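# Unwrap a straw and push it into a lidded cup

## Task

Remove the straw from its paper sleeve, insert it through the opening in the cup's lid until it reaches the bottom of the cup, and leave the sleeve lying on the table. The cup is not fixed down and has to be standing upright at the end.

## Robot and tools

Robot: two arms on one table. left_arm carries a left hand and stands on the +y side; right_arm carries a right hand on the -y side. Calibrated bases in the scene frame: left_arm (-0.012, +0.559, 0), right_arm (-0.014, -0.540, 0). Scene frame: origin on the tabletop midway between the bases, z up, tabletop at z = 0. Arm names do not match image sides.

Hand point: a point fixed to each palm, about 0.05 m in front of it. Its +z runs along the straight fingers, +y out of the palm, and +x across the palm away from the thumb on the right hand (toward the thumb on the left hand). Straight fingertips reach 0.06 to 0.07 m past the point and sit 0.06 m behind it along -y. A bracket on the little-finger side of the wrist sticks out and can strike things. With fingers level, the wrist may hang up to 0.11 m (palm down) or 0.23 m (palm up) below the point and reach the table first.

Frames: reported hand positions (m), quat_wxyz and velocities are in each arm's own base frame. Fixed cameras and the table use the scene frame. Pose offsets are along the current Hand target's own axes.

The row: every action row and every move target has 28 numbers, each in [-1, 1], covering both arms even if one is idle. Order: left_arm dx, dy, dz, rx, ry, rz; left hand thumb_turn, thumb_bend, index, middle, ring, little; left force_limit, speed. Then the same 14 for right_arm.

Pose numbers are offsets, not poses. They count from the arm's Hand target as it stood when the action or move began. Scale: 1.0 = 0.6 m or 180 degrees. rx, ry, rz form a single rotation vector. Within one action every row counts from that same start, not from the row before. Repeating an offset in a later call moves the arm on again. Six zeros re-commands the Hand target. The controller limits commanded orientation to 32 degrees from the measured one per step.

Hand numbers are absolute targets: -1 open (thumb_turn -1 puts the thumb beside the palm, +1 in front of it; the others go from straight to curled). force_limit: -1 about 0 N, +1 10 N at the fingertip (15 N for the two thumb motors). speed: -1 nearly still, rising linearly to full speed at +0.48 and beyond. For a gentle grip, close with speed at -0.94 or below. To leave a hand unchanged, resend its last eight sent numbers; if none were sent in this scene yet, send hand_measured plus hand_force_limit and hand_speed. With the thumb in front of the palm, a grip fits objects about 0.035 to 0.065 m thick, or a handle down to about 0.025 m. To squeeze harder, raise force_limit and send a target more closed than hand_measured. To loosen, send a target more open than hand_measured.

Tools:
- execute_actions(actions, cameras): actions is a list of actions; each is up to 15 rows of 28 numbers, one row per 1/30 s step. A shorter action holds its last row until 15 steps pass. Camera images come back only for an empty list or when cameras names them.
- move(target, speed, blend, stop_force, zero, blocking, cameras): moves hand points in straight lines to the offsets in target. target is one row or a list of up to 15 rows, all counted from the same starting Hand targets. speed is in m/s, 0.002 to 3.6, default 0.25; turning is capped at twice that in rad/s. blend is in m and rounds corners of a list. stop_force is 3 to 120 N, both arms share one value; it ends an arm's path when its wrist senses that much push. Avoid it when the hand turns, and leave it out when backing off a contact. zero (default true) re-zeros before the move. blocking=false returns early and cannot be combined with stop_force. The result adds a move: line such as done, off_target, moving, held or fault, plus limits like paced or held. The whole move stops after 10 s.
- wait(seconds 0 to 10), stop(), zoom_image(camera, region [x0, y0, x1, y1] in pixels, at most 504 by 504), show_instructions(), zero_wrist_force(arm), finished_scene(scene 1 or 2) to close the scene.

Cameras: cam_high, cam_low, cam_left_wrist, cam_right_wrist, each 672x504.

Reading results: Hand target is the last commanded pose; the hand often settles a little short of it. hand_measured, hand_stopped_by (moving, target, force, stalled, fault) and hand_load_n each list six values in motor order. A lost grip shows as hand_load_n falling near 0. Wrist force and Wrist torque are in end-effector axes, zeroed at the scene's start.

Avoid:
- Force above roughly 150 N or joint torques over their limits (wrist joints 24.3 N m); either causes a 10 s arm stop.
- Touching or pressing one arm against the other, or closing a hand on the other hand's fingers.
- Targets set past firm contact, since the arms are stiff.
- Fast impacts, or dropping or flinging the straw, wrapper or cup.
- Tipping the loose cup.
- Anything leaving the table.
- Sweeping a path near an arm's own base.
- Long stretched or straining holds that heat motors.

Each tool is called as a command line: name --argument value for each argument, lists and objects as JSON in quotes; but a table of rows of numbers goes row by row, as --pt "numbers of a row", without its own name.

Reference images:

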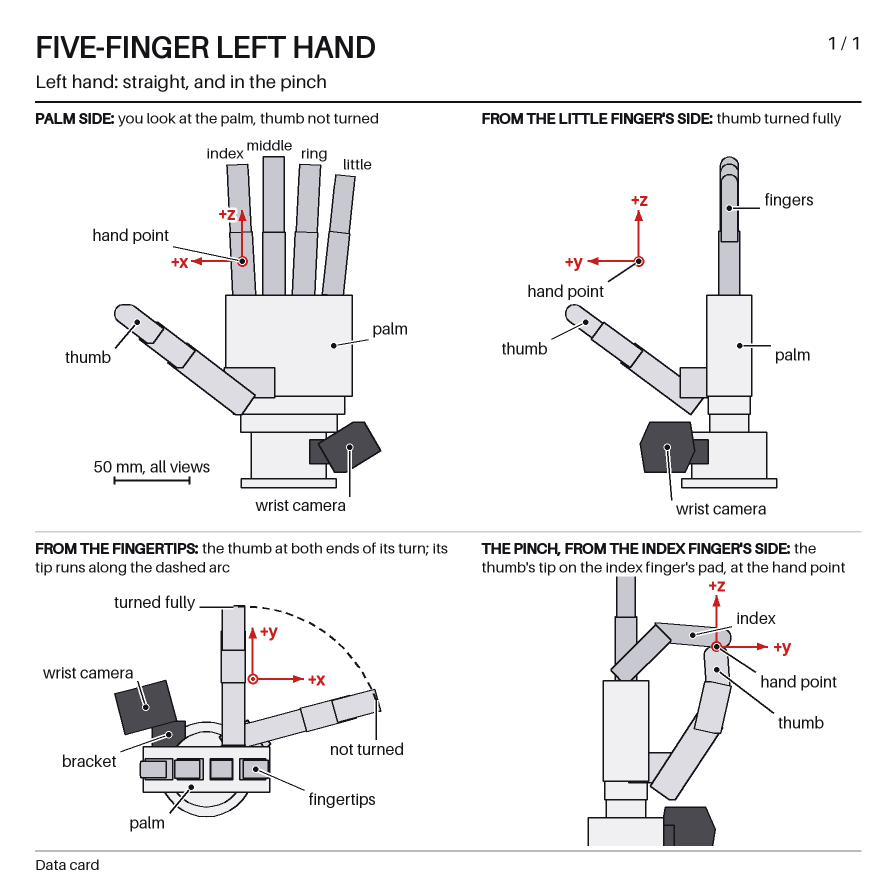

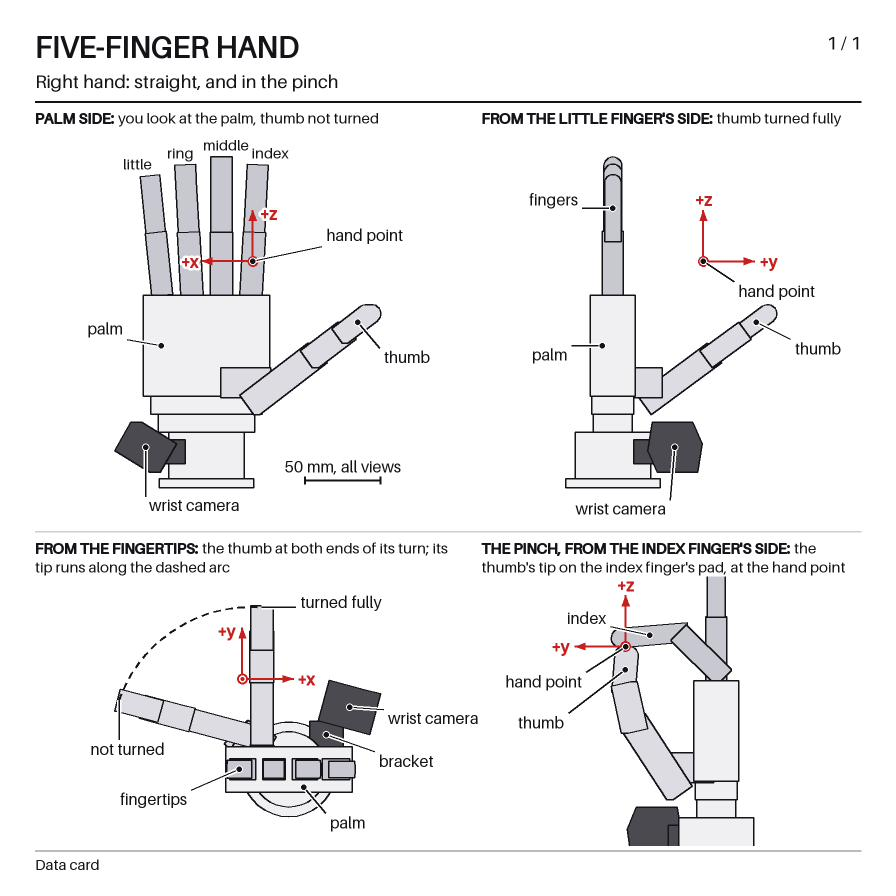

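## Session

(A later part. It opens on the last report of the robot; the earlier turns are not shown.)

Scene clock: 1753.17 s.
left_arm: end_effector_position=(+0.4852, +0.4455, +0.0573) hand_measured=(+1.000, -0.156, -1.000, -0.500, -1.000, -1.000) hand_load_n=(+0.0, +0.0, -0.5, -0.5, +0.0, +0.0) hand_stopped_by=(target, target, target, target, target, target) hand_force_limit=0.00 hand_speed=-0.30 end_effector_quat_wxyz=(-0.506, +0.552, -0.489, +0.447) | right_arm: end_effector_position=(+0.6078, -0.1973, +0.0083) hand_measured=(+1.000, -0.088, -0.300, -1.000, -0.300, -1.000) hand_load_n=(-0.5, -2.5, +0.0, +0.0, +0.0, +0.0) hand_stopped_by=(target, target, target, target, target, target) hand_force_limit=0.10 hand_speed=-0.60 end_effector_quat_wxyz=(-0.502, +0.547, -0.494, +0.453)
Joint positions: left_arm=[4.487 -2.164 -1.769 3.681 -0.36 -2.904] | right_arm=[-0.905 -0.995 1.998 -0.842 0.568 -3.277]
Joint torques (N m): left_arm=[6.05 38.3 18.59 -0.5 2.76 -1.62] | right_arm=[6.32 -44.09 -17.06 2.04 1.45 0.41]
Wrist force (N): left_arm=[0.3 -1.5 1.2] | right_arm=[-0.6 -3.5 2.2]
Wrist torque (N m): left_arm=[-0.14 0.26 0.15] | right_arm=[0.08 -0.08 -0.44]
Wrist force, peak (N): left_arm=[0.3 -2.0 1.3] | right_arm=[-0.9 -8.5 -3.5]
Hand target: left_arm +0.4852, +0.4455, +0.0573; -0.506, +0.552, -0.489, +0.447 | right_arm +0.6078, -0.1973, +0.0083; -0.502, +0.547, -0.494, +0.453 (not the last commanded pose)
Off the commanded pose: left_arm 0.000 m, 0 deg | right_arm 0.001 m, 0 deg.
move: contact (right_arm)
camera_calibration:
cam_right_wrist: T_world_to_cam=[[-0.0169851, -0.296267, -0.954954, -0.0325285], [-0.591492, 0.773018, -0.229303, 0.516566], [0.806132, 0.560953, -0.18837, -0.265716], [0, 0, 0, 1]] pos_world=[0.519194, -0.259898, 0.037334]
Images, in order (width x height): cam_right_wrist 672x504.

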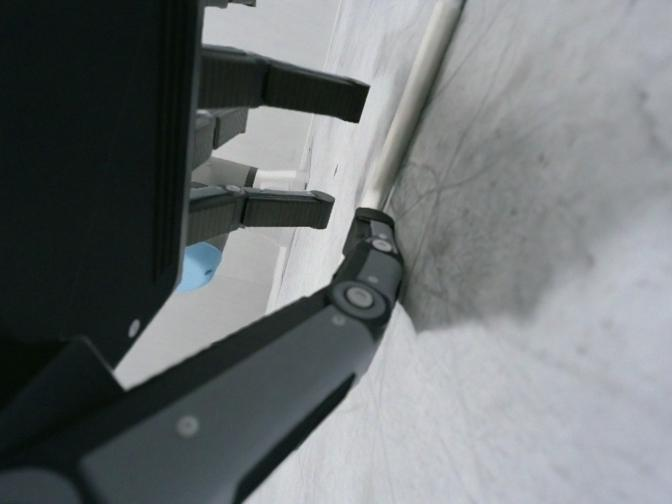

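move --target '[0,0,0,0,0,0,1,-0.155,-1,-0.5,-1,-1,0.0,-0.3,0,0,0,0,0,0,1,-0.09,0.5,-1,0.5,-1,0.1,-0.88]' --cameras '["cam_right_wrist"]'

Scene clock: 1758.73 s.
left_arm: end_effector_position=(+0.4852, +0.4455, +0.0573) hand_measured=(+1.000, -0.156, -1.000, -0.500, -1.000, -1.000) hand_load_n=(+0.0, +0.0, +0.0, +0.0, +0.0, +0.0) hand_stopped_by=(target, target, target, target, target, target) hand_force_limit=0.00 hand_speed=-0.30 end_effector_quat_wxyz=(-0.506, +0.552, -0.489, +0.447) | right_arm: end_effector_position=(+0.6078, -0.1973, +0.0084) hand_measured=(+1.000, -0.090, +0.054, -1.000, +0.054, -1.000) hand_load_n=(+0.5, -1.0, +5.5, +0.0, +6.0, +0.0) hand_stopped_by=(target, target, force, target, force, target) hand_force_limit=0.10 hand_speed=-0.88 end_effector_quat_wxyz=(-0.502, +0.547, -0.494, +0.453)
Joint positions: left_arm=[4.487 -2.164 -1.769 3.681 -0.36 -2.904] | right_arm=[-0.905 -0.995 1.998 -0.842 0.568 -3.277]
Joint torques (N m): left_arm=[6.27 39.34 20.94 -0.73 2.85 -1.62] | right_arm=[2.74 -35.8 -11.14 1.74 0.95 0.36]
Wrist force (N): left_arm=[0.3 -1.6 1.1] | right_arm=[-0.8 -14.7 6.2]
Wrist torque (N m): left_arm=[-0.14 0.26 0.16] | right_arm=[0.04 -0.22 -0.68]
Wrist force, peak (N): left_arm=[0.5 -1.8 1.3] | right_arm=[-1.0 -14.8 7.0]
Hand target: left_arm +0.4852, +0.4455, +0.0573; -0.506, +0.552, -0.489, +0.447 | right_arm +0.6078, -0.1973, +0.0083; -0.502, +0.547, -0.494, +0.453
Off the commanded pose: left_arm 0.000 m, 0 deg | right_arm 0.000 m, 0 deg.
move: done
camera_calibration:
cam_right_wrist: T_world_to_cam=[[-0.0169106, -0.296362, -0.954926, -0.0325928], [-0.591446, 0.773015, -0.229432, 0.516546], [0.806168, 0.560907, -0.188354, -0.265747], [0, 0, 0, 1]] pos_world=[0.519194, -0.259898, 0.0373339]
Images, in order (width x height): cam_right_wrist 672x504.

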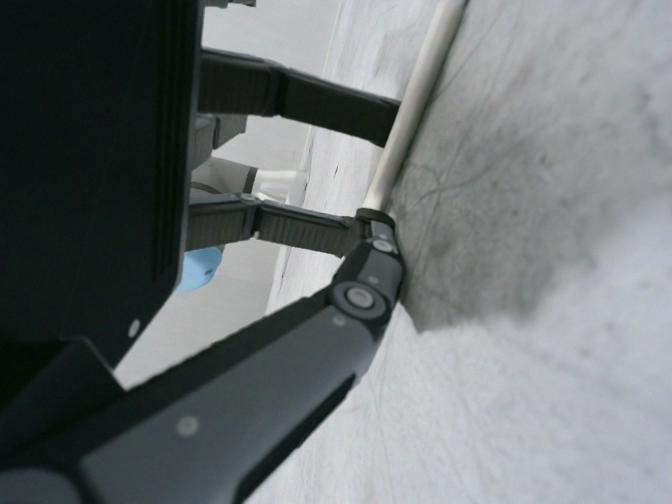

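move --pt "0 0 0 0 0 0 1 -0.155 -0.3 -1 -0.3 -1 -0.1 -0.3 0 0 0 0 0 0 1 -0.135 -0.3 -1 -0.3 -1 0.1 -0.6" --pt "0 0 0 0 0 0 1 -0.155 -0.3 -1 -0.3 -1 -0.1 -0.3 -0.0333 -0.0830 -0.0073 0 0 0 1 -0.135 -0.3 -1 -0.3 -1 0.1 -0.6" --pt "0.0833 0.0133 0.0012 0 0 0 1 -0.155 -0.3 -1 -0.3 -1 -0.1 -0.3 -0.1200 -0.0830 -0.0073 0 0 0 1 -0.135 -0.3 -1 -0.3 -1 0.1 -0.6" --speed '[0.08,0.1,0.1]' --cameras '["cam_left_wrist","cam_right_wrist"]'

Scene clock: 1791.90 s.
left_arm: end_effector_position=(+0.4914, +0.3959, +0.0493) hand_measured=(+1.000, -0.156, -0.300, -1.000, -0.300, -1.000) hand_load_n=(+0.0, +0.0, +0.0, +0.0, +0.0, +0.0) hand_stopped_by=(target, target, target, target, target, target) hand_force_limit=-0.10 hand_speed=-0.30 end_effector_quat_wxyz=(-0.506, +0.552, -0.489, +0.447) | right_arm: end_effector_position=(+0.6003, -0.1257, +0.0584) hand_measured=(+1.000, -0.128, -0.300, -1.000, -0.300, -1.000) hand_load_n=(+0.0, +0.0, +0.0, +0.0, +0.0, -0.5) hand_stopped_by=(target, stalled, target, target, target, target) hand_force_limit=0.10 hand_speed=-0.60 end_effector_quat_wxyz=(-0.502, +0.547, -0.494, +0.453)
Joint positions: left_arm=[4.448 -2.106 -1.906 3.783 -0.397 -2.93] | right_arm=[-0.803 -1.177 2.115 -0.799 0.67 -3.251]
Joint torques (N m): left_arm=[7.97 27.96 18.5 -1.52 2.77 1.65] | right_arm=[-1.88 -18.16 -16.1 1.79 -1.34 -0.82]
Wrist force (N): left_arm=[0.3 -1.6 0.9] | right_arm=[-0.1 -0.8 1.5]
Wrist torque (N m): left_arm=[-0.15 0.32 0.28] | right_arm=[0.14 -0.15 -0.46]
Wrist force, peak (N): left_arm=[0.6 -1.8 1.2] | right_arm=[-1.2 -18.6 4.3]
Hand target: left_arm +0.4913, +0.3960, +0.0493; -0.506, +0.552, -0.489, +0.447 | right_arm +0.6003, -0.1257, +0.0583; -0.502, +0.547, -0.494, +0.453
Off the commanded pose: left_arm 0.000 m, 0 deg | right_arm 0.000 m, 0 deg.
move: done
camera_calibration:
cam_left_wrist: T_world_to_cam=[[0.145669, -0.231753, 0.961806, -0.0264378], [-0.391113, -0.906472, -0.159185, 0.562726], [0.908742, -0.352987, -0.222686, -0.180445], [0, 0, 0, 1]] pos_world=[0.387918, 0.440274, 0.0748229]
cam_right_wrist: T_world_to_cam=[[-0.0168346, -0.296309, -0.954944, 0.0363164], [-0.591475, 0.772995, -0.229425, 0.468326], [0.806148, 0.560963, -0.188273, -0.290492], [0, 0, 0, 1]] pos_world=[0.511794, -0.188298, 0.0874344]
Images, in order (width x height): cam_left_wrist 672x504, cam_right_wrist 672x504.

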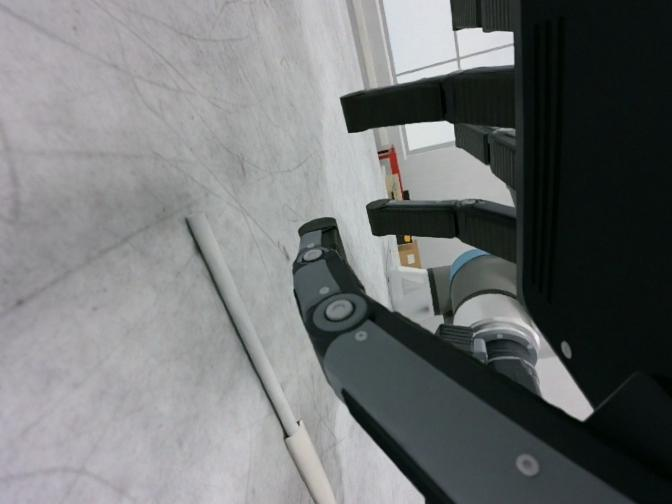

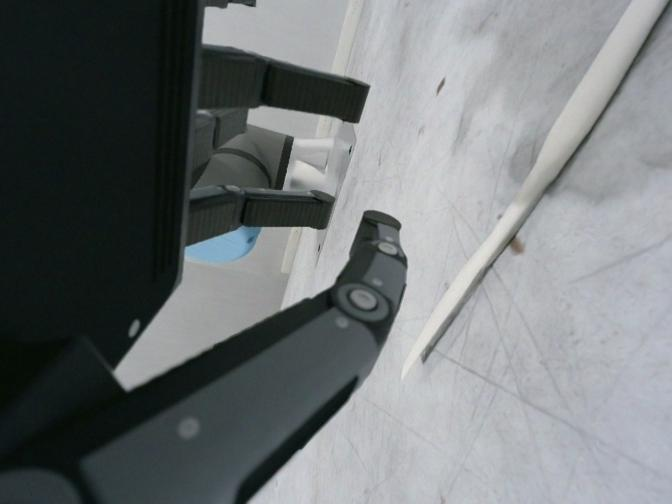

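move --target '[0.0521,0.0504,-0.0157,0,0.0255,0.0022,1,-0.155,-0.3,-1,-0.3,-1,-0.1,-0.3,0,0,0,0,0,0,1,-0.135,-0.3,-1,-0.3,-1,0.1,-0.3]' --speed 0.08

move --target '[0,0.0216,0.0019,0,0,0,1,-0.155,-0.3,-1,-0.3,-1,-0.1,-0.3,0,0,0,0,0,0,1,-0.135,-0.3,-1,-0.3,-1,0.1,-0.3]' --speed 0.013 --stop_force 4 --cameras '["cam_left_wrist"]'

Scene clock: 1807.10 s.
left_arm: end_effector_position=(+0.4832, +0.3635, +0.0199) hand_measured=(+1.000, -0.156, -0.300, -1.000, -0.300, -1.000) hand_load_n=(+0.0, +0.0, +0.0, +0.0, +0.0, +0.0) hand_stopped_by=(target, target, target, target, target, target) hand_force_limit=-0.10 hand_speed=-0.30 end_effector_quat_wxyz=(-0.488, +0.532, -0.510, +0.467) | right_arm: end_effector_position=(+0.6003, -0.1257, +0.0583) hand_measured=(+1.000, -0.128, -0.300, -1.000, -0.300, -1.000) hand_load_n=(+0.0, +0.5, +0.0, +0.0, +0.0, +0.0) hand_stopped_by=(target, stalled, target, target, target, target) hand_force_limit=0.10 hand_speed=-0.30 end_effector_quat_wxyz=(-0.502, +0.547, -0.494, +0.453)
Joint positions: left_arm=[4.457 -2.153 -1.944 3.806 -0.311 -2.863] | right_arm=[-0.803 -1.177 2.115 -0.799 0.67 -3.251]
Joint torques (N m): left_arm=[-1.24 39.26 20.1 -1.92 -2.29 -1.96] | right_arm=[4.46 -18.06 -7.26 1.71 1.12 -0.6]
Wrist force (N): left_arm=[0.9 -1.8 0.9] | right_arm=[-0.2 -0.9 1.5]
Wrist torque (N m): left_arm=[-0.16 0.20 0.28] | right_arm=[0.13 -0.13 -0.47]
Wrist force, peak (N): left_arm=[0.1 -2.3 0.8] | right_arm=[-0.3 -0.8 1.7]
Hand target: left_arm +0.4832, +0.3635, +0.0199; -0.488, +0.532, -0.510, +0.467 | right_arm +0.6003, -0.1257, +0.0583; -0.502, +0.547, -0.494, +0.453
Off the commanded pose: left_arm 0.000 m, 0 deg | right_arm 0.000 m, 0 deg.
move: done

Scene clock: 1808.63 s.
left_arm: end_effector_position=(+0.4832, +0.3634, +0.0105) hand_measured=(+1.000, -0.154, -0.300, -1.000, -0.300, -1.000) hand_load_n=(+0.0, -2.0, +0.0, +0.0, +0.0, +0.0) hand_stopped_by=(target, target, target, target, target, target) hand_force_limit=-0.10 hand_speed=-0.30 end_effector_quat_wxyz=(-0.488, +0.532, -0.510, +0.467) | right_arm: end_effector_position=(+0.6003, -0.1257, +0.0583) hand_measured=(+1.000, -0.128, -0.300, -1.000, -0.300, -1.000) hand_load_n=(+0.0, +0.0, +0.0, +0.0, +0.0, +0.0) hand_stopped_by=(target, stalled, target, target, target, target) hand_force_limit=0.10 hand_speed=-0.30 end_effector_quat_wxyz=(-0.502, +0.547, -0.494, +0.453)
Joint positions: left_arm=[4.457 -2.172 -1.946 3.827 -0.311 -2.863] | right_arm=[-0.803 -1.177 2.115 -0.799 0.67 -3.251]
Joint torques (N m): left_arm=[-3.82 38.45 16.9 -1.79 -1.72 1.31] | right_arm=[5.04 -17.3 -13.24 1.6 0.21 -0.78]
Wrist force (N): left_arm=[0.6 -4.7 1.2] | right_arm=[-0.2 -0.8 1.5]
Wrist torque (N m): left_arm=[-0.28 0.24 0.31] | right_arm=[0.14 -0.13 -0.46]
Wrist force, peak (N): left_arm=[1.0 -11.0 -4.2] | right_arm=[-0.1 -0.8 1.7]
Hand target: left_arm +0.4832, +0.3635, +0.0105; -0.488, +0.532, -0.510, +0.467 (not the last commanded pose) | right_arm +0.6003, -0.1257, +0.0583; -0.502, +0.547, -0.494, +0.453
Off the commanded pose: left_arm 0.004 m, 0 deg | right_arm 0.000 m, 0 deg.
move: contact (left_arm)
camera_calibration:
cam_left_wrist: T_world_to_cam=[[0.126657, -0.242544, 0.961837, 0.0175465], [-0.462725, -0.872128, -0.15899, 0.546071], [0.877407, -0.424929, -0.222692, -0.151868], [0, 0, 0, 1]] pos_world=[0.383708, 0.415967, 0.0361232]
Images, in order (width x height): cam_left_wrist 672x504.

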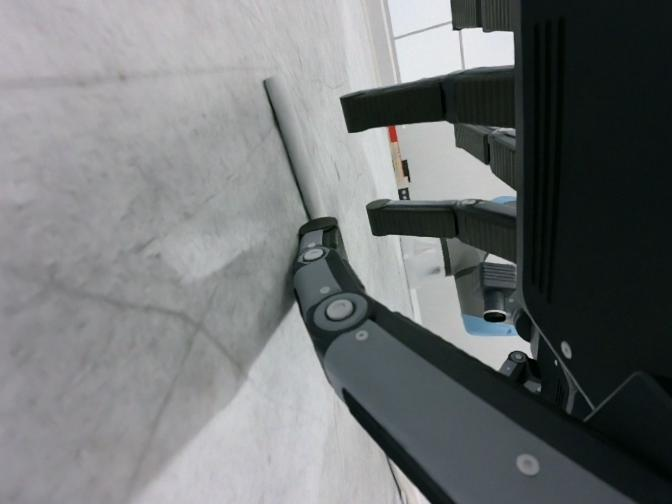

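move --target '[0,0,0,0,0,0,1,-0.155,0.5,-1,0.5,-1,-0.25,-0.88,0,0,0,0,0,0,1,-0.135,-0.3,-1,-0.3,-1,0.1,-0.3]'

move --target '[0,-0.0332,-0.0029,0,0,0,1,-0.155,0.5,-1,0.5,-1,-0.25,-0.88,0,0,0,0,0,0,1,-0.135,-0.3,-1,-0.3,-1,0.1,-0.3]' --speed 0.03 --cameras '["cam_left_wrist","cam_right_wrist","cam_low"]'

Scene clock: 1815.83 s.
left_arm: end_effector_position=(+0.4832, +0.3635, +0.0106) hand_measured=(+1.000, -0.156, +0.188, -1.000, +0.200, -1.000) hand_load_n=(+0.0, -1.0, +7.0, +0.0, +5.0, +0.0) hand_stopped_by=(target, target, force, target, force, target) hand_force_limit=-0.25 hand_speed=-0.88 end_effector_quat_wxyz=(-0.488, +0.532, -0.510, +0.467) | right_arm: end_effector_position=(+0.6003, -0.1257, +0.0583) hand_measured=(+1.000, -0.128, -0.300, -1.000, -0.300, -1.000) hand_load_n=(+0.0, +0.0, +0.0, +0.0, +0.0, +0.0) hand_stopped_by=(target, stalled, target, target, target, target) hand_force_limit=0.10 hand_speed=-0.30 end_effector_quat_wxyz=(-0.502, +0.547, -0.494, +0.453)
Joint positions: left_arm=[4.457 -2.172 -1.946 3.827 -0.311 -2.863] | right_arm=[-0.803 -1.177 2.115 -0.799 0.67 -3.251]
Joint torques (N m): left_arm=[-2.61 35.29 16.67 -1.61 -1.54 0.95] | right_arm=[3.57 -17.56 -18.46 1.53 -1.39 -0.83]
Wrist force (N): left_arm=[0.4 -10.4 3.9] | right_arm=[-0.1 -0.8 1.5]
Wrist torque (N m): left_arm=[-0.46 0.22 0.45] | right_arm=[0.15 -0.14 -0.46]
Wrist force, peak (N): left_arm=[0.4 -11.0 3.9] | right_arm=[-0.3 -0.8 1.8]
Hand target: left_arm +0.4832, +0.3635, +0.0105; -0.488, +0.532, -0.510, +0.467 | right_arm +0.6003, -0.1257, +0.0583; -0.502, +0.547, -0.494, +0.453
Off the commanded pose: left_arm 0.000 m, 0 deg | right_arm 0.000 m, 0 deg.
move: done

Scene clock: 1816.80 s.
left_arm: end_effector_position=(+0.4832, +0.3635, +0.0306) hand_measured=(+1.000, -0.156, +0.188, -1.000, +0.200, -1.000) hand_load_n=(+0.5, +0.0, +0.0, +0.0, -0.5, +0.0) hand_stopped_by=(target, target, force, target, force, target) hand_force_limit=-0.25 hand_speed=-0.88 end_effector_quat_wxyz=(-0.488, +0.532, -0.510, +0.467) | right_arm: end_effector_position=(+0.6003, -0.1257, +0.0583) hand_measured=(+1.000, -0.128, -0.300, -1.000, -0.300, -1.000) hand_load_n=(+0.0, +0.0, +0.0, +0.0, +0.0, +0.0) hand_stopped_by=(target, stalled, target, target, target, target) hand_force_limit=0.10 hand_speed=-0.30 end_effector_quat_wxyz=(-0.502, +0.547, -0.494, +0.453)
Joint positions: left_arm=[4.457 -2.131 -1.941 3.781 -0.311 -2.863] | right_arm=[-0.803 -1.177 2.115 -0.799 0.67 -3.251]
Joint torques (N m): left_arm=[-5.13 26.14 18.84 1.12 -2.22 2.19] | right_arm=[5.04 -18.18 -19.38 1.72 -1.52 -0.91]
Wrist force (N): left_arm=[0.7 -1.4 1.0] | right_arm=[-0.2 -0.8 1.4]
Wrist torque (N m): left_arm=[-0.11 0.25 0.28] | right_arm=[0.15 -0.13 -0.46]
Wrist force, peak (N): left_arm=[0.3 -10.5 3.8] | right_arm=[-0.3 -0.6 1.7]
Hand target: left_arm +0.4832, +0.3635, +0.0305; -0.488, +0.532, -0.510, +0.467 | right_arm +0.6003, -0.1257, +0.0583; -0.502, +0.547, -0.494, +0.453
Off the commanded pose: left_arm 0.000 m, 0 deg | right_arm 0.000 m, 0 deg.
move: done
camera_calibration:
cam_left_wrist: T_world_to_cam=[[0.126663, -0.242532, 0.961839, -0.0016981], [-0.462723, -0.872132, -0.158976, 0.549251], [0.877407, -0.424929, -0.222692, -0.147414], [0, 0, 0, 1]] pos_world=[0.383708, 0.415967, 0.0561232]
cam_right_wrist: T_world_to_cam=[[-0.0169851, -0.296267, -0.954954, 0.0363046], [-0.591492, 0.773018, -0.229303, 0.468247], [0.806132, 0.560953, -0.18837, -0.290416], [0, 0, 0, 1]] pos_world=[0.511694, -0.188298, 0.087334]
Images, in order (width x height): cam_low 672x504, cam_left_wrist 672x504, cam_right_wrist 672x504.

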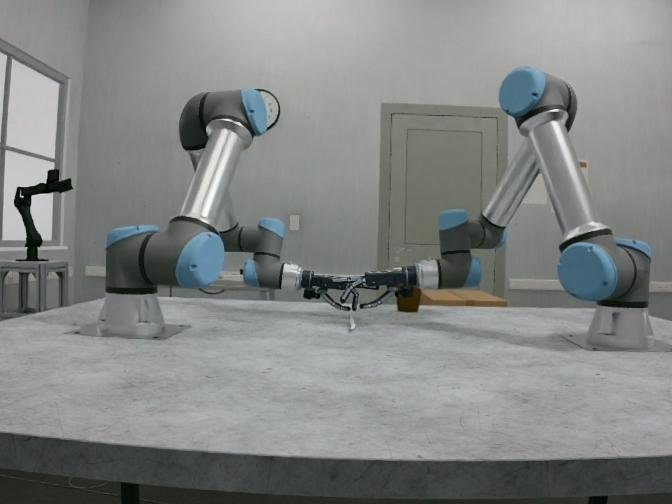

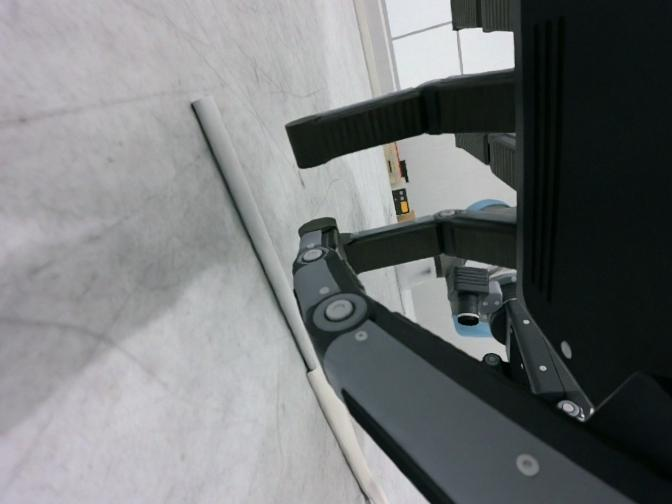

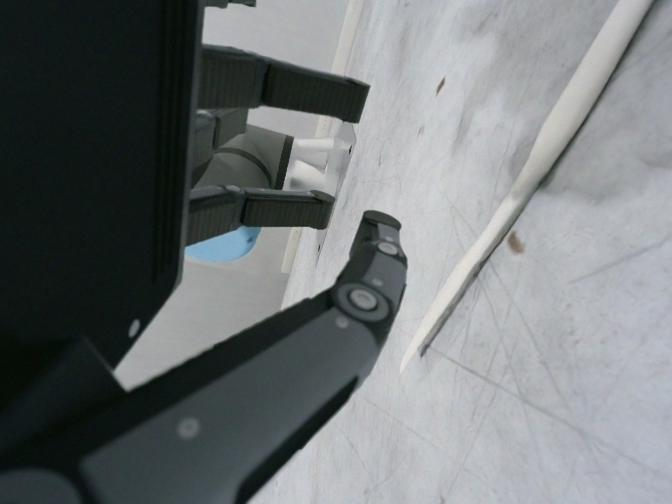

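move --pt "0 -0.0498 -0.0044 0 0 0 1 -0.155 -1 -0.5 -1 -1 0.4 -0.2 0 0 0 0 0 0 1 -0.135 -0.3 -1 -0.3 -1 0.1 -0.3" --pt "-0.1240 -0.0644 -0.0040 -0.1944 0 0 1 -0.155 -1 -0.5 -1 -1 0.4 -0.2 0.0851 0.0587 0.0236 0 0.0188 0.0016 1 -0.135 -0.3 -1 -0.3 -1 0.1 -0.3" --speed '[0.1,0.12]'

move --target '[0,0,0,0,0,0,1,-0.155,-1,-0.5,-1,-1,0.4,-0.2,0,0.0266,0.0023,0,0,0,1,-0.135,-0.3,-1,-0.3,-1,0.1,-0.3]' --speed 0.013 --stop_force 4 --cameras '["cam_left_wrist","cam_right_wrist"]'

Scene clock: 1880.77 s.
left_arm: end_effector_position=(+0.4811, +0.4378, +0.0692) hand_measured=(+1.000, -0.156, -1.000, -0.500, -1.000, -1.000) hand_load_n=(+0.0, +0.0, +0.0, +0.0, +0.0, +0.0) hand_stopped_by=(target, target, target, target, target, target) hand_force_limit=0.40 hand_speed=-0.20 end_effector_quat_wxyz=(-0.305, +0.654, -0.627, +0.292) | right_arm: end_effector_position=(+0.6166, -0.1754, +0.0220) hand_measured=(+1.000, -0.128, -0.300, -1.000, -0.300, -1.000) hand_load_n=(+0.0, +0.0, +0.0, +0.0, +0.0, +0.0) hand_stopped_by=(target, stalled, target, target, target, target) hand_force_limit=0.10 hand_speed=-0.30 end_effector_quat_wxyz=(-0.488, +0.532, -0.510, +0.467)
Joint positions: left_arm=[4.334 -2.296 -1.268 2.446 -0.797 -2.179] | right_arm=[-0.839 -1.05 2.046 -0.86 0.693 -3.246]
Joint torques (N m): left_arm=[7.8 49.69 11.96 -1.85 2.68 -1.96] | right_arm=[5.37 -42.97 -4.53 1 -0.84 1.82]
Wrist force (N): left_arm=[0.1 -1.2 0.6] | right_arm=[-0.5 -0.6 1.1]
Wrist torque (N m): left_arm=[-0.19 0.16 0.21] | right_arm=[0.21 -0.07 -0.47]
Wrist force, peak (N): left_arm=[0.7 -2.7 1.0] | right_arm=[-0.2 -1.0 1.7]
Hand target: left_arm +0.4810, +0.4378, +0.0693; -0.305, +0.654, -0.627, +0.292 | right_arm +0.6166, -0.1753, +0.0220; -0.488, +0.532, -0.510, +0.467
Off the commanded pose: left_arm 0.000 m, 0 deg | right_arm 0.000 m, 0 deg.
move: done

Scene clock: 1882.80 s.
left_arm: end_effector_position=(+0.4810, +0.4378, +0.0693) hand_measured=(+1.000, -0.156, -1.000, -0.500, -1.000, -1.000) hand_load_n=(+0.0, +0.0, -0.5, +0.0, +0.0, +0.0) hand_stopped_by=(target, target, target, target, target, target) hand_force_limit=0.40 hand_speed=-0.20 end_effector_quat_wxyz=(-0.305, +0.654, -0.627, +0.292) | right_arm: end_effector_position=(+0.6166, -0.1753, +0.0102) hand_measured=(+1.000, -0.126, -0.300, -1.000, -0.300, -1.000) hand_load_n=(+0.0, -2.5, +0.0, +0.0, +0.0, +0.0) hand_stopped_by=(target, stalled, target, target, target, target) hand_force_limit=0.10 hand_speed=-0.30 end_effector_quat_wxyz=(-0.488, +0.532, -0.510, +0.467)
Joint positions: left_arm=[4.334 -2.296 -1.268 2.446 -0.797 -2.179] | right_arm=[-0.839 -1.024 2.048 -0.889 0.693 -3.246]
Joint torques (N m): left_arm=[9.27 48.93 18.07 -2.6 -1.73 -2.1] | right_arm=[5.55 -43.19 -17.02 1.98 -1.17 0.11]
Wrist force (N): left_arm=[0.0 -1.2 1.3] | right_arm=[-0.4 -2.2 2.0]
Wrist torque (N m): left_arm=[-0.23 0.20 0.20] | right_arm=[0.20 -0.08 -0.50]
Wrist force, peak (N): left_arm=[0.2 -1.4 1.2] | right_arm=[-0.8 -8.7 -3.9]
Hand target: left_arm +0.4810, +0.4378, +0.0693; -0.305, +0.654, -0.627, +0.292 | right_arm +0.6166, -0.1753, +0.0102; -0.488, +0.532, -0.510, +0.467 (not the last commanded pose)
Off the commanded pose: left_arm 0.000 m, 0 deg | right_arm 0.004 m, 0 deg.
move: contact (right_arm)
camera_calibration:
cam_left_wrist: T_world_to_cam=[[0.6568, -0.219817, 0.721315, -0.268941], [-0.46338, -0.872302, 0.156105, 0.597793], [0.594889, -0.436773, -0.674786, 0.0671233], [0, 0, 0, 1]] pos_world=[0.413715, 0.491656, 0.145966]
cam_right_wrist: T_world_to_cam=[[-0.0345284, -0.294888, -0.954908, -0.0130036], [-0.544627, 0.806689, -0.229423, 0.48221], [0.837967, 0.512147, -0.188458, -0.312958], [0, 0, 0, 1]] pos_world=[0.524424, -0.232547, 0.0392333]
Images, in order (width x height): cam_left_wrist 672x504, cam_right_wrist 672x504.

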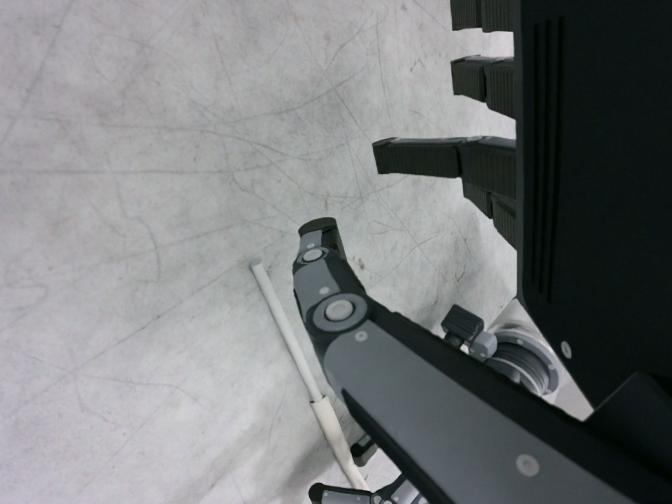

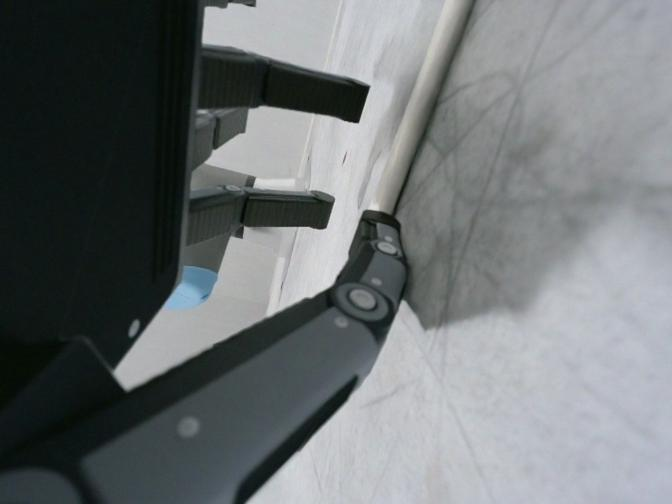

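move --target '[0,0,0,0,0,0,1,-0.155,-1,-0.5,-1,-1,0.4,-0.2,0,0,0,0,0,0,1,-0.135,0.5,-1,0.5,-1,0.0,-0.88]'

move --target '[0,0,0,0,0,0,1,-0.155,-1,-0.5,-1,-1,0.4,-0.2,0,-0.0332,-0.0029,0,0,0,1,-0.135,0.5,-1,0.5,-1,0.0,-0.88]' --speed 0.03 --cameras '["cam_left_wrist","cam_right_wrist"]'

Scene clock: 1899.67 s.
left_arm: end_effector_position=(+0.4810, +0.4378, +0.0693) hand_measured=(+1.000, -0.156, -1.000, -0.500, -1.000, -1.000) hand_load_n=(+0.0, +0.0, -0.5, +0.0, +0.0, +0.0) hand_stopped_by=(target, target, target, target, target, target) hand_force_limit=0.40 hand_speed=-0.20 end_effector_quat_wxyz=(-0.305, +0.654, -0.627, +0.292) | right_arm: end_effector_position=(+0.6166, -0.1753, +0.0103) hand_measured=(+1.000, -0.128, +0.154, -1.000, +0.176, -1.000) hand_load_n=(+0.5, -1.0, +7.0, +0.0, +6.5, +0.0) hand_stopped_by=(target, stalled, force, target, force, target) hand_force_limit=0.00 hand_speed=-0.88 end_effector_quat_wxyz=(-0.488, +0.532, -0.510, +0.467)
Joint positions: left_arm=[4.334 -2.296 -1.268 2.446 -0.797 -2.179] | right_arm=[-0.839 -1.024 2.048 -0.889 0.693 -3.246]
Joint torques (N m): left_arm=[9.06 48.84 25.06 -2.57 -1.67 -1.58] | right_arm=[5.53 -37.43 -12.98 1.64 -0.95 0.36]
Wrist force (N): left_arm=[0.4 -1.0 0.9] | right_arm=[-0.3 -9.8 2.7]
Wrist torque (N m): left_arm=[-0.17 0.13 0.23] | right_arm=[0.02 -0.11 -0.69]
Wrist force, peak (N): left_arm=[0.0 -1.4 1.1] | right_arm=[-0.4 -10.4 2.7]
Hand target: left_arm +0.4810, +0.4378, +0.0693; -0.305, +0.654, -0.627, +0.292 | right_arm +0.6166, -0.1753, +0.0102; -0.488, +0.532, -0.510, +0.467
Off the commanded pose: left_arm 0.000 m, 0 deg | right_arm 0.000 m, 0 deg.
move: done

Scene clock: 1900.63 s.
left_arm: end_effector_position=(+0.4810, +0.4378, +0.0693) hand_measured=(+1.000, -0.156, -1.000, -0.500, -1.000, -1.000) hand_load_n=(+0.0, +0.0, +0.0, +0.0, +0.0, +0.0) hand_stopped_by=(target, target, target, target, target, target) hand_force_limit=0.40 hand_speed=-0.20 end_effector_quat_wxyz=(-0.305, +0.654, -0.627, +0.292) | right_arm: end_effector_position=(+0.6166, -0.1753, +0.0304) hand_measured=(+1.000, -0.128, +0.156, -1.000, +0.178, -1.000) hand_load_n=(+0.0, +0.0, +0.0, +0.0, +0.0, +0.0) hand_stopped_by=(target, stalled, force, target, force, target) hand_force_limit=0.00 hand_speed=-0.88 end_effector_quat_wxyz=(-0.488, +0.532, -0.510, +0.467) end_effector_velocity=(+0.001, +0.000, -0.001) end_effector_angular_velocity=(-0.002, -0.002, +0.001)
Joint positions: left_arm=[4.334 -2.296 -1.268 2.446 -0.797 -2.179] | right_arm=[-0.839 -1.069 2.043 -0.839 0.693 -3.246]
Joint velocities: left_arm=[within noise] | right_arm=[0.001 0.003 -0.001 -0.005 0 0]
Joint torques (N m): left_arm=[8.23 48.47 25.23 -2.62 -1.5 -1.37] | right_arm=[-2.22 -20.44 -13.41 -3.37 -1.16 0.36]
Wrist force (N): left_arm=[0.2 -1.2 0.9] | right_arm=[-0.5 -0.6 1.1]
Wrist torque (N m): left_arm=[-0.21 0.16 0.22] | right_arm=[0.21 -0.07 -0.47]
Wrist force, peak (N): left_arm=[0.1 -1.4 1.0] | right_arm=[-0.1 -9.7 2.6]
Hand target: left_arm +0.4810, +0.4378, +0.0693; -0.305, +0.654, -0.627, +0.292 | right_arm +0.6166, -0.1753, +0.0302; -0.488, +0.532, -0.510, +0.467
Off the commanded pose: left_arm 0.000 m, 0 deg | right_arm 0.000 m, 0 deg.
move: done
camera_calibration:
cam_left_wrist: T_world_to_cam=[[0.656812, -0.219828, 0.7213, -0.268938], [-0.463329, -0.872339, 0.156045, 0.5978], [0.594915, -0.436692, -0.674816, 0.0670773], [0, 0, 0, 1]] pos_world=[0.413715, 0.491656, 0.145966]
cam_right_wrist: T_world_to_cam=[[-0.0345012, -0.294766, -0.954946, 0.00620686], [-0.544651, 0.806699, -0.229328, 0.486831], [0.837953, 0.512201, -0.188377, -0.309155], [0, 0, 0, 1]] pos_world=[0.524424, -0.232547, 0.0593339]
Images, in order (width x height): cam_left_wrist 672x504, cam_right_wrist 672x504.

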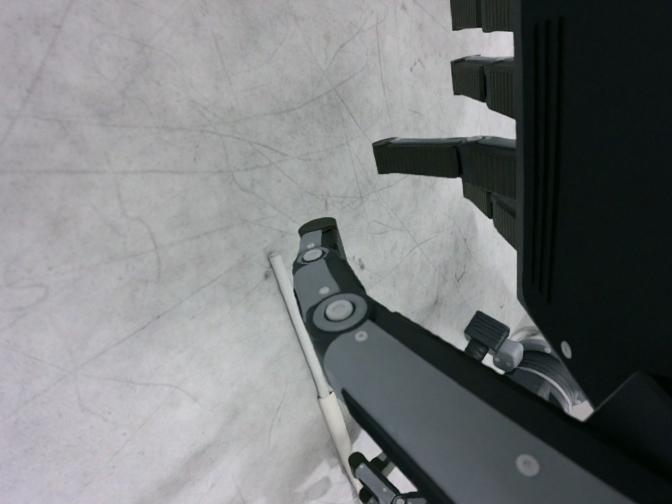

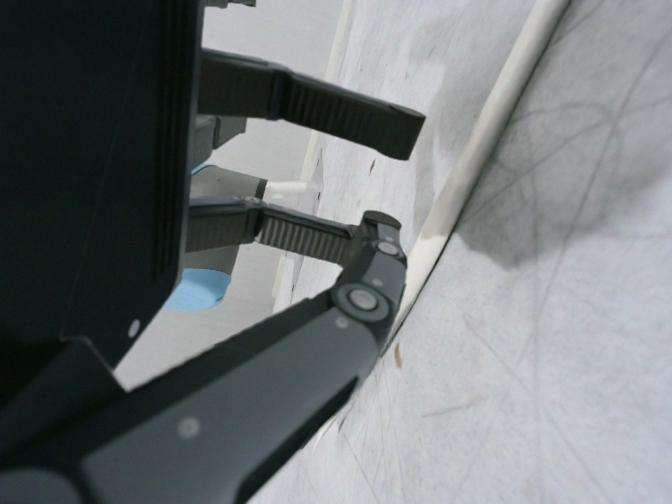

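move --pt "0 0 0 0 0 0 1 -0.155 -1 -0.5 -1 -1 0.4 -0.2 0 -0.0033 -0.0003 0 0 0 1 -0.11 -0.3 -1 -0.3 -1 0.0 -0.3" --pt "0 0 0 0 0 0 1 -0.155 -1 -0.5 -1 -1 0.4 -0.2 -0.0293 -0.0005 0.0053 -0.0277 0.0234 0.0031 1 -0.11 0.0 -1 0.0 -1 0.0 -0.3" --speed 0.06 --cameras '["cam_right_wrist","cam_left_wrist"]'

Scene clock: 1980.23 s.
left_arm: end_effector_position=(+0.4810, +0.4378, +0.0693) hand_measured=(+1.000, -0.156, -1.000, -0.500, -1.000, -1.000) hand_load_n=(+0.0, +0.0, +0.0, +0.0, +0.0, +0.0) hand_stopped_by=(target, target, target, target, target, target) hand_force_limit=0.40 hand_speed=-0.20 end_effector_quat_wxyz=(-0.305, +0.654, -0.627, +0.292) | right_arm: end_effector_position=(+0.6190, -0.1576, +0.0303) hand_measured=(+1.000, -0.110, +0.000, -1.000, +0.000, -1.000) hand_load_n=(+0.0, +0.0, +0.0, +0.0, +0.0, +0.0) hand_stopped_by=(target, target, target, target, target, target) hand_force_limit=0.00 hand_speed=-0.30 end_effector_quat_wxyz=(-0.448, +0.533, -0.550, +0.462)
Joint positions: left_arm=[4.334 -2.296 -1.268 2.446 -0.797 -2.179] | right_arm=[-0.764 -1.111 2.037 -0.695 0.85 -3.295]
Joint torques (N m): left_arm=[9.32 48.46 25.59 -2.31 -1.79 -1.21] | right_arm=[-6.9 -20.59 -5.63 -2.88 0.84 1.61]
Wrist force (N): left_arm=[0.1 -1.2 1.0] | right_arm=[-0.3 -0.7 1.1]
Wrist torque (N m): left_arm=[-0.20 0.16 0.21] | right_arm=[0.22 -0.10 -0.35]
Wrist force, peak (N): left_arm=[0.1 -1.5 1.1] | right_arm=[-0.2 -0.9 1.4]
Hand target: left_arm +0.4810, +0.4378, +0.0693; -0.305, +0.654, -0.627, +0.292 | right_arm +0.6190, -0.1576, +0.0303; -0.448, +0.533, -0.550, +0.462
Off the commanded pose: left_arm 0.000 m, 0 deg | right_arm 0.000 m, 0 deg.
move: done
camera_calibration:
cam_left_wrist: T_world_to_cam=[[0.656812, -0.219828, 0.7213, -0.268938], [-0.463329, -0.872339, 0.156045, 0.5978], [0.594915, -0.436692, -0.674816, 0.0670773], [0, 0, 0, 1]] pos_world=[0.413715, 0.491656, 0.145966]
cam_right_wrist: T_world_to_cam=[[-0.139058, -0.288899, -0.947207, 0.0768949], [-0.50151, 0.845316, -0.184197, 0.451905], [0.853903, 0.44942, -0.262433, -0.337774], [0, 0, 0, 1]] pos_world=[0.525754, -0.207986, 0.0674316]
Images, in order (width x height): cam_left_wrist 672x504, cam_right_wrist 672x504.

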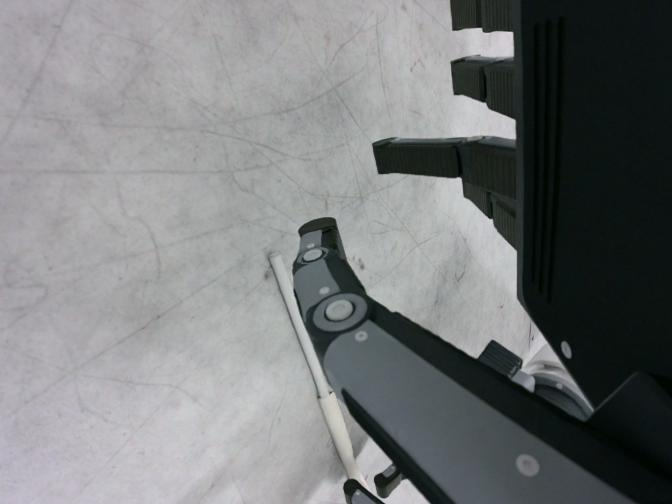

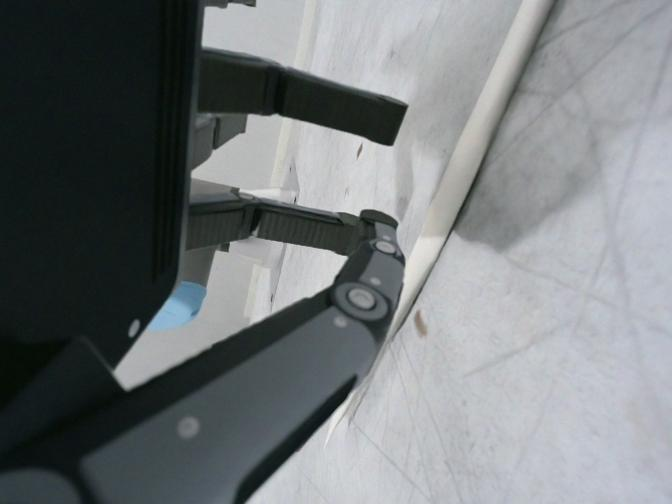

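move --target '[0,0,0,0,0,0,1,-0.155,-1,-0.5,-1,-1,0.4,-0.2,0,0.0211,-0.0013,0,0,0,1,-0.11,0.0,-1,0.0,-1,0.0,-0.3]' --speed 0.05

move --target '[0,0,0,0,0,0,1,-0.155,-1,-0.5,-1,-1,0.4,-0.2,0,0.0181,0.0032,0,0,0,1,-0.11,0.0,-1,0.0,-1,0.0,-0.3]' --speed 0.012 --stop_force 3.5 --cameras '["cam_right_wrist"]'

Scene clock: 1997.60 s.
left_arm: end_effector_position=(+0.4810, +0.4378, +0.0693) hand_measured=(+1.000, -0.156, -1.000, -0.500, -1.000, -1.000) hand_load_n=(+0.0, +0.0, +0.0, +0.0, +0.0, -0.5) hand_stopped_by=(target, target, target, target, target, target) hand_force_limit=0.40 hand_speed=-0.20 end_effector_quat_wxyz=(-0.305, +0.654, -0.627, +0.292) | right_arm: end_effector_position=(+0.6160, -0.1575, +0.0177) hand_measured=(+1.000, -0.110, +0.000, -1.000, +0.000, -1.000) hand_load_n=(+0.0, +0.0, +0.0, +0.0, +0.0, +0.0) hand_stopped_by=(target, target, target, target, target, target) hand_force_limit=0.00 hand_speed=-0.30 end_effector_quat_wxyz=(-0.448, +0.533, -0.550, +0.462) end_effector_velocity=(+0.000, +0.000, +0.001) end_effector_angular_velocity=(+0.001, +0.001, +0.000)
Joint positions: left_arm=[4.334 -2.296 -1.268 2.446 -0.797 -2.179] | right_arm=[-0.769 -1.088 2.05 -0.73 0.846 -3.297]
Joint velocities: left_arm=[within noise] | right_arm=[0 -0.001 -0.002 0.005 0 0]
Joint torques (N m): left_arm=[9.3 48.74 25.32 -2.55 -1.84 -0.83] | right_arm=[1.15 -41.45 -17.69 1.87 -0.59 -0.55]
Wrist force (N): left_arm=[0.2 -1.2 0.7] | right_arm=[-0.3 -0.6 0.9]
Wrist torque (N m): left_arm=[-0.19 0.15 0.22] | right_arm=[0.23 -0.08 -0.35]
Wrist force, peak (N): left_arm=[0.4 -1.4 1.2] | right_arm=[-0.5 -0.8 1.3]
Hand target: left_arm +0.4810, +0.4378, +0.0693; -0.305, +0.654, -0.627, +0.292 | right_arm +0.6160, -0.1575, +0.0179; -0.448, +0.533, -0.550, +0.462
Off the commanded pose: left_arm 0.000 m, 0 deg | right_arm 0.000 m, 0 deg.
move: done

Scene clock: 1999.43 s.
left_arm: end_effector_position=(+0.4810, +0.4378, +0.0693) hand_measured=(+1.000, -0.156, -1.000, -0.500, -1.000, -1.000) hand_load_n=(+0.0, +0.0, +0.0, +0.0, +0.0, +0.0) hand_stopped_by=(target, target, target, target, target, target) hand_force_limit=0.40 hand_speed=-0.20 end_effector_quat_wxyz=(-0.305, +0.654, -0.627, +0.292) | right_arm: end_effector_position=(+0.6161, -0.1575, +0.0095) hand_measured=(+1.000, -0.110, +0.000, -1.000, +0.000, -1.000) hand_load_n=(+0.0, +0.0, +0.0, +0.0, +0.0, +0.0) hand_stopped_by=(target, target, target, target, target, target) hand_force_limit=0.00 hand_speed=-0.30 end_effector_quat_wxyz=(-0.448, +0.533, -0.550, +0.462)
Joint positions: left_arm=[4.334 -2.296 -1.268 2.446 -0.797 -2.179] | right_arm=[-0.769 -1.07 2.053 -0.75 0.846 -3.297]
Joint torques (N m): left_arm=[8.48 49.14 24.3 -2.41 -1.55 -0.81] | right_arm=[4.08 -42.46 -18.21 0.5 1.35 0.55]
Wrist force (N): left_arm=[0.2 -1.3 0.8] | right_arm=[-0.6 -2.6 0.4]
Wrist torque (N m): left_arm=[-0.20 0.15 0.22] | right_arm=[0.24 0.01 -0.43]
Wrist force, peak (N): left_arm=[0.2 -1.6 1.2] | right_arm=[-2.6 -15.9 -6.3]
Hand target: left_arm +0.4810, +0.4378, +0.0693; -0.305, +0.654, -0.627, +0.292 | right_arm +0.6161, -0.1575, +0.0095; -0.448, +0.533, -0.550, +0.462 (not the last commanded pose)
Off the commanded pose: left_arm 0.000 m, 0 deg | right_arm 0.003 m, 0 deg.
move: contact (right_arm)
camera_calibration:
cam_right_wrist: T_world_to_cam=[[-0.139144, -0.288808, -0.947222, 0.0568693], [-0.501422, 0.845389, -0.184102, 0.44645], [0.853941, 0.449341, -0.262445, -0.340751], [0, 0, 0, 1]] pos_world=[0.522755, -0.207886, 0.0466316]
Images, in order (width x height): cam_right_wrist 672x504.

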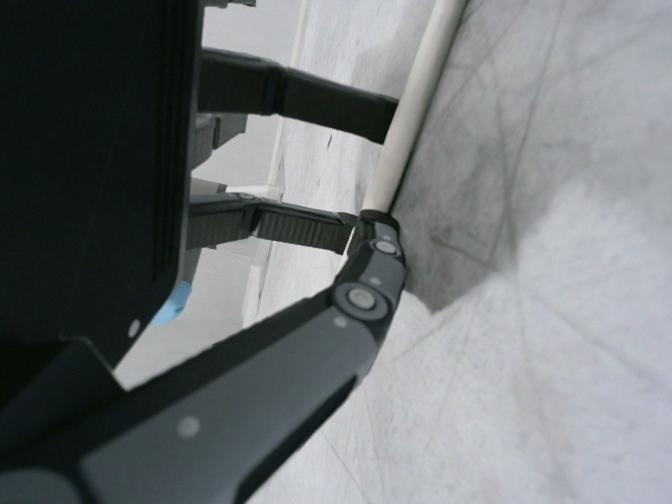

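move --target '[0,0,0,0,0,0,1,-0.155,-1,-0.5,-1,-1,0.4,-0.2,0,0,0,0,0,0,1,-0.11,0.5,-1,0.5,-1,0.0,-0.88]'

move --target '[0,0,0,0,0,0,1,-0.155,-1,-0.5,-1,-1,0.4,-0.2,0,-0.0328,-0.0058,0,0,0,1,-0.11,0.5,-1,0.5,-1,0.0,-0.88]' --speed 0.03 --cameras '["cam_left_wrist","cam_right_wrist"]'

Scene clock: 2005.07 s.
left_arm: end_effector_position=(+0.4810, +0.4378, +0.0693) hand_measured=(+1.000, -0.156, -1.000, -0.500, -1.000, -1.000) hand_load_n=(+0.0, +0.0, +0.0, +0.0, +0.0, +0.0) hand_stopped_by=(target, target, target, target, target, target) hand_force_limit=0.40 hand_speed=-0.20 end_effector_quat_wxyz=(-0.305, +0.654, -0.627, +0.292) | right_arm: end_effector_position=(+0.6161, -0.1576, +0.0096) hand_measured=(+1.000, -0.110, +0.032, -1.000, +0.032, -1.000) hand_load_n=(+0.0, +0.0, +4.5, +0.0, +4.0, +0.0) hand_stopped_by=(target, target, force, target, force, target) hand_force_limit=0.00 hand_speed=-0.88 end_effector_quat_wxyz=(-0.448, +0.533, -0.550, +0.462)
Joint positions: left_arm=[4.334 -2.296 -1.268 2.446 -0.797 -2.179] | right_arm=[-0.769 -1.07 2.053 -0.751 0.846 -3.297]
Joint torques (N m): left_arm=[9.75 48.43 24.11 -2.57 -1.65 -0.69] | right_arm=[0.79 -31.18 -6.11 2.66 1.51 -0.81]
Wrist force (N): left_arm=[0.2 -1.3 0.9] | right_arm=[-0.8 -11.8 4.3]
Wrist torque (N m): left_arm=[-0.21 0.15 0.22] | right_arm=[0.16 -0.10 -0.62]
Wrist force, peak (N): left_arm=[0.1 -1.5 1.2] | right_arm=[-0.8 -12.3 5.2]
Hand target: left_arm +0.4810, +0.4378, +0.0693; -0.305, +0.654, -0.627, +0.292 | right_arm +0.6161, -0.1575, +0.0095; -0.448, +0.533, -0.550, +0.462
Off the commanded pose: left_arm 0.000 m, 0 deg | right_arm 0.000 m, 0 deg.
move: done

Scene clock: 2006.03 s.
left_arm: end_effector_position=(+0.4810, +0.4378, +0.0693) hand_measured=(+1.000, -0.156, -1.000, -0.500, -1.000, -1.000) hand_load_n=(+0.0, +0.0, +0.0, +0.0, +0.0, +0.0) hand_stopped_by=(target, target, target, target, target, target) hand_force_limit=0.40 hand_speed=-0.20 end_effector_quat_wxyz=(-0.305, +0.654, -0.627, +0.292) | right_arm: end_effector_position=(+0.6160, -0.1576, +0.0296) hand_measured=(+1.000, -0.110, +0.032, -1.000, +0.032, -1.000) hand_load_n=(+0.0, +0.0, +0.0, +0.0, +0.0, +0.0) hand_stopped_by=(target, target, force, target, force, target) hand_force_limit=0.00 hand_speed=-0.88 end_effector_quat_wxyz=(-0.448, +0.533, -0.550, +0.462) end_effector_velocity=(+0.001, +0.000, -0.001) end_effector_angular_velocity=(-0.002, -0.002, +0.001)
Joint positions: left_arm=[4.334 -2.296 -1.268 2.446 -0.797 -2.179] | right_arm=[-0.769 -1.114 2.045 -0.699 0.846 -3.297]
Joint velocities: left_arm=[within noise] | right_arm=[0 0.002 0 -0.005 0 0]
Joint torques (N m): left_arm=[8.48 47.33 24.63 -2.35 -1.79 -0.68] | right_arm=[-5.68 -19.46 -12.16 -3.01 -1.52 0.03]
Wrist force (N): left_arm=[0.1 -1.1 0.9] | right_arm=[-0.5 -0.6 1.4]
Wrist torque (N m): left_arm=[-0.19 0.17 0.21] | right_arm=[0.20 -0.07 -0.36]
Wrist force, peak (N): left_arm=[0.4 -1.4 1.1] | right_arm=[-0.8 -11.2 4.3]
Hand target: left_arm +0.4810, +0.4378, +0.0693; -0.305, +0.654, -0.627, +0.292 | right_arm +0.6160, -0.1575, +0.0295; -0.448, +0.533, -0.550, +0.462
Off the commanded pose: left_arm 0.000 m, 0 deg | right_arm 0.000 m, 0 deg.
move: done
camera_calibration:
cam_left_wrist: T_world_to_cam=[[0.656812, -0.219828, 0.7213, -0.268938], [-0.463329, -0.872339, 0.156045, 0.5978], [0.594915, -0.436692, -0.674816, 0.0670773], [0, 0, 0, 1]] pos_world=[0.413715, 0.491656, 0.145966]
cam_right_wrist: T_world_to_cam=[[-0.139085, -0.288882, -0.947208, 0.0758613], [-0.501391, 0.845385, -0.184205, 0.450141], [0.853968, 0.449302, -0.262423, -0.3355], [0, 0, 0, 1]] pos_world=[0.522754, -0.207886, 0.0667316]
Images, in order (width x height): cam_left_wrist 672x504, cam_right_wrist 672x504.

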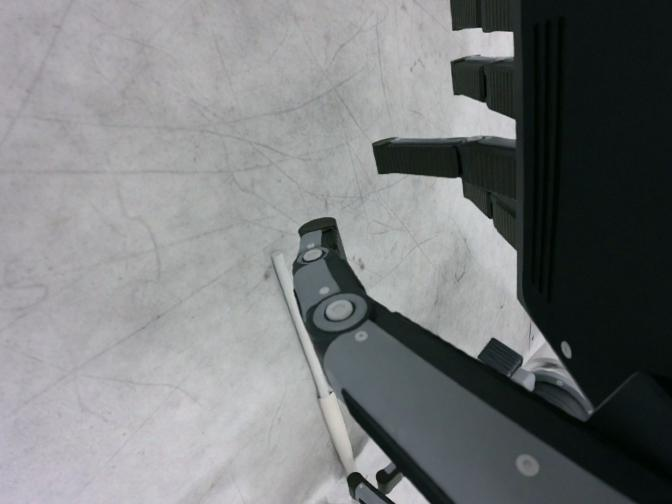

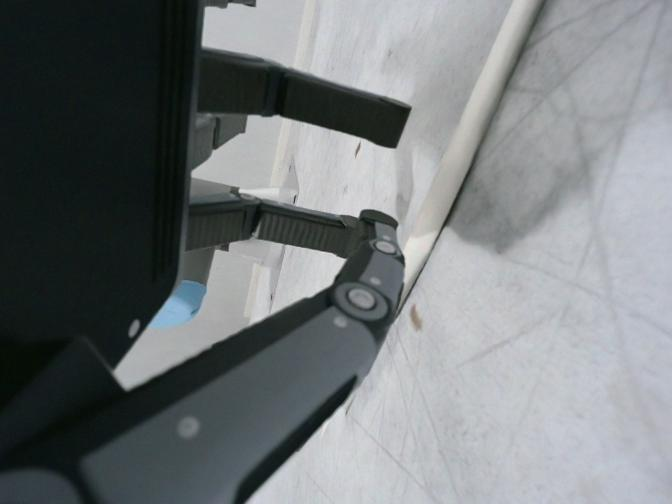

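move --pt "0 0 0 0 0 0 1 -0.155 -1 -0.5 -1 -1 0.4 -0.2 0 0 0 0 0 0 1 -0.09 -0.3 -1 -0.3 -1 0.0 -0.3" --pt "0 0 0 0 0 0 1 -0.155 -1 -0.5 -1 -1 0.4 -0.2 0 0.0124 -0.0020 0.0278 0 0 1 -0.09 -0.3 -1 -0.3 -1 0.0 -0.3" --speed 0.06 --cameras '["cam_right_wrist"]'

Scene clock: 2028.27 s.
left_arm: end_effector_position=(+0.4810, +0.4378, +0.0693) hand_measured=(+1.000, -0.156, -1.000, -0.500, -1.000, -1.000) hand_load_n=(+0.0, +0.0, +0.0, +0.0, +0.0, +0.0) hand_stopped_by=(target, target, target, target, target, target) hand_force_limit=0.40 hand_speed=-0.20 end_effector_quat_wxyz=(-0.305, +0.654, -0.627, +0.292) | right_arm: end_effector_position=(+0.6135, -0.1575, +0.0222) hand_measured=(+1.000, -0.090, -0.300, -1.000, -0.300, -1.000) hand_load_n=(+0.0, +0.0, +0.0, +0.0, +0.0, -0.5) hand_stopped_by=(target, target, target, target, target, target) hand_force_limit=0.00 hand_speed=-0.30 end_effector_quat_wxyz=(-0.471, +0.513, -0.529, +0.485)
Joint positions: left_arm=[4.334 -2.296 -1.268 2.446 -0.797 -2.179] | right_arm=[-0.787 -1.087 2.115 -0.91 0.817 -3.222]
Joint torques (N m): left_arm=[9.25 48.49 25.79 -2.25 -1.76 -0.25] | right_arm=[6.81 -42.12 -18.05 0.02 1.69 -1.55]
Wrist force (N): left_arm=[0.3 -1.1 0.9] | right_arm=[-0.4 -0.7 1.3]
Wrist torque (N m): left_arm=[-0.19 0.15 0.21] | right_arm=[0.17 -0.07 -0.41]
Wrist force, peak (N): left_arm=[0.2 -1.4 1.2] | right_arm=[-0.6 -1.0 1.5]
Hand target: left_arm +0.4810, +0.4378, +0.0693; -0.305, +0.654, -0.627, +0.292 | right_arm +0.6136, -0.1575, +0.0224; -0.471, +0.513, -0.529, +0.485
Off the commanded pose: left_arm 0.000 m, 0 deg | right_arm 0.000 m, 0 deg.
move: done
camera_calibration:
cam_right_wrist: T_world_to_cam=[[-0.0562694, -0.291152, -0.95502, 0.017548], [-0.48333, 0.844926, -0.229111, 0.437367], [0.873628, 0.448698, -0.188266, -0.349131], [0, 0, 0, 1]] pos_world=[0.51739, -0.207779, 0.0512347]
Images, in order (width x height): cam_right_wrist 672x504.

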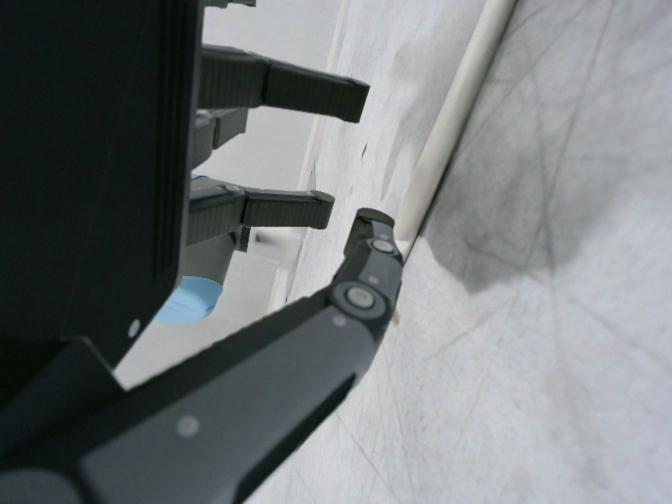

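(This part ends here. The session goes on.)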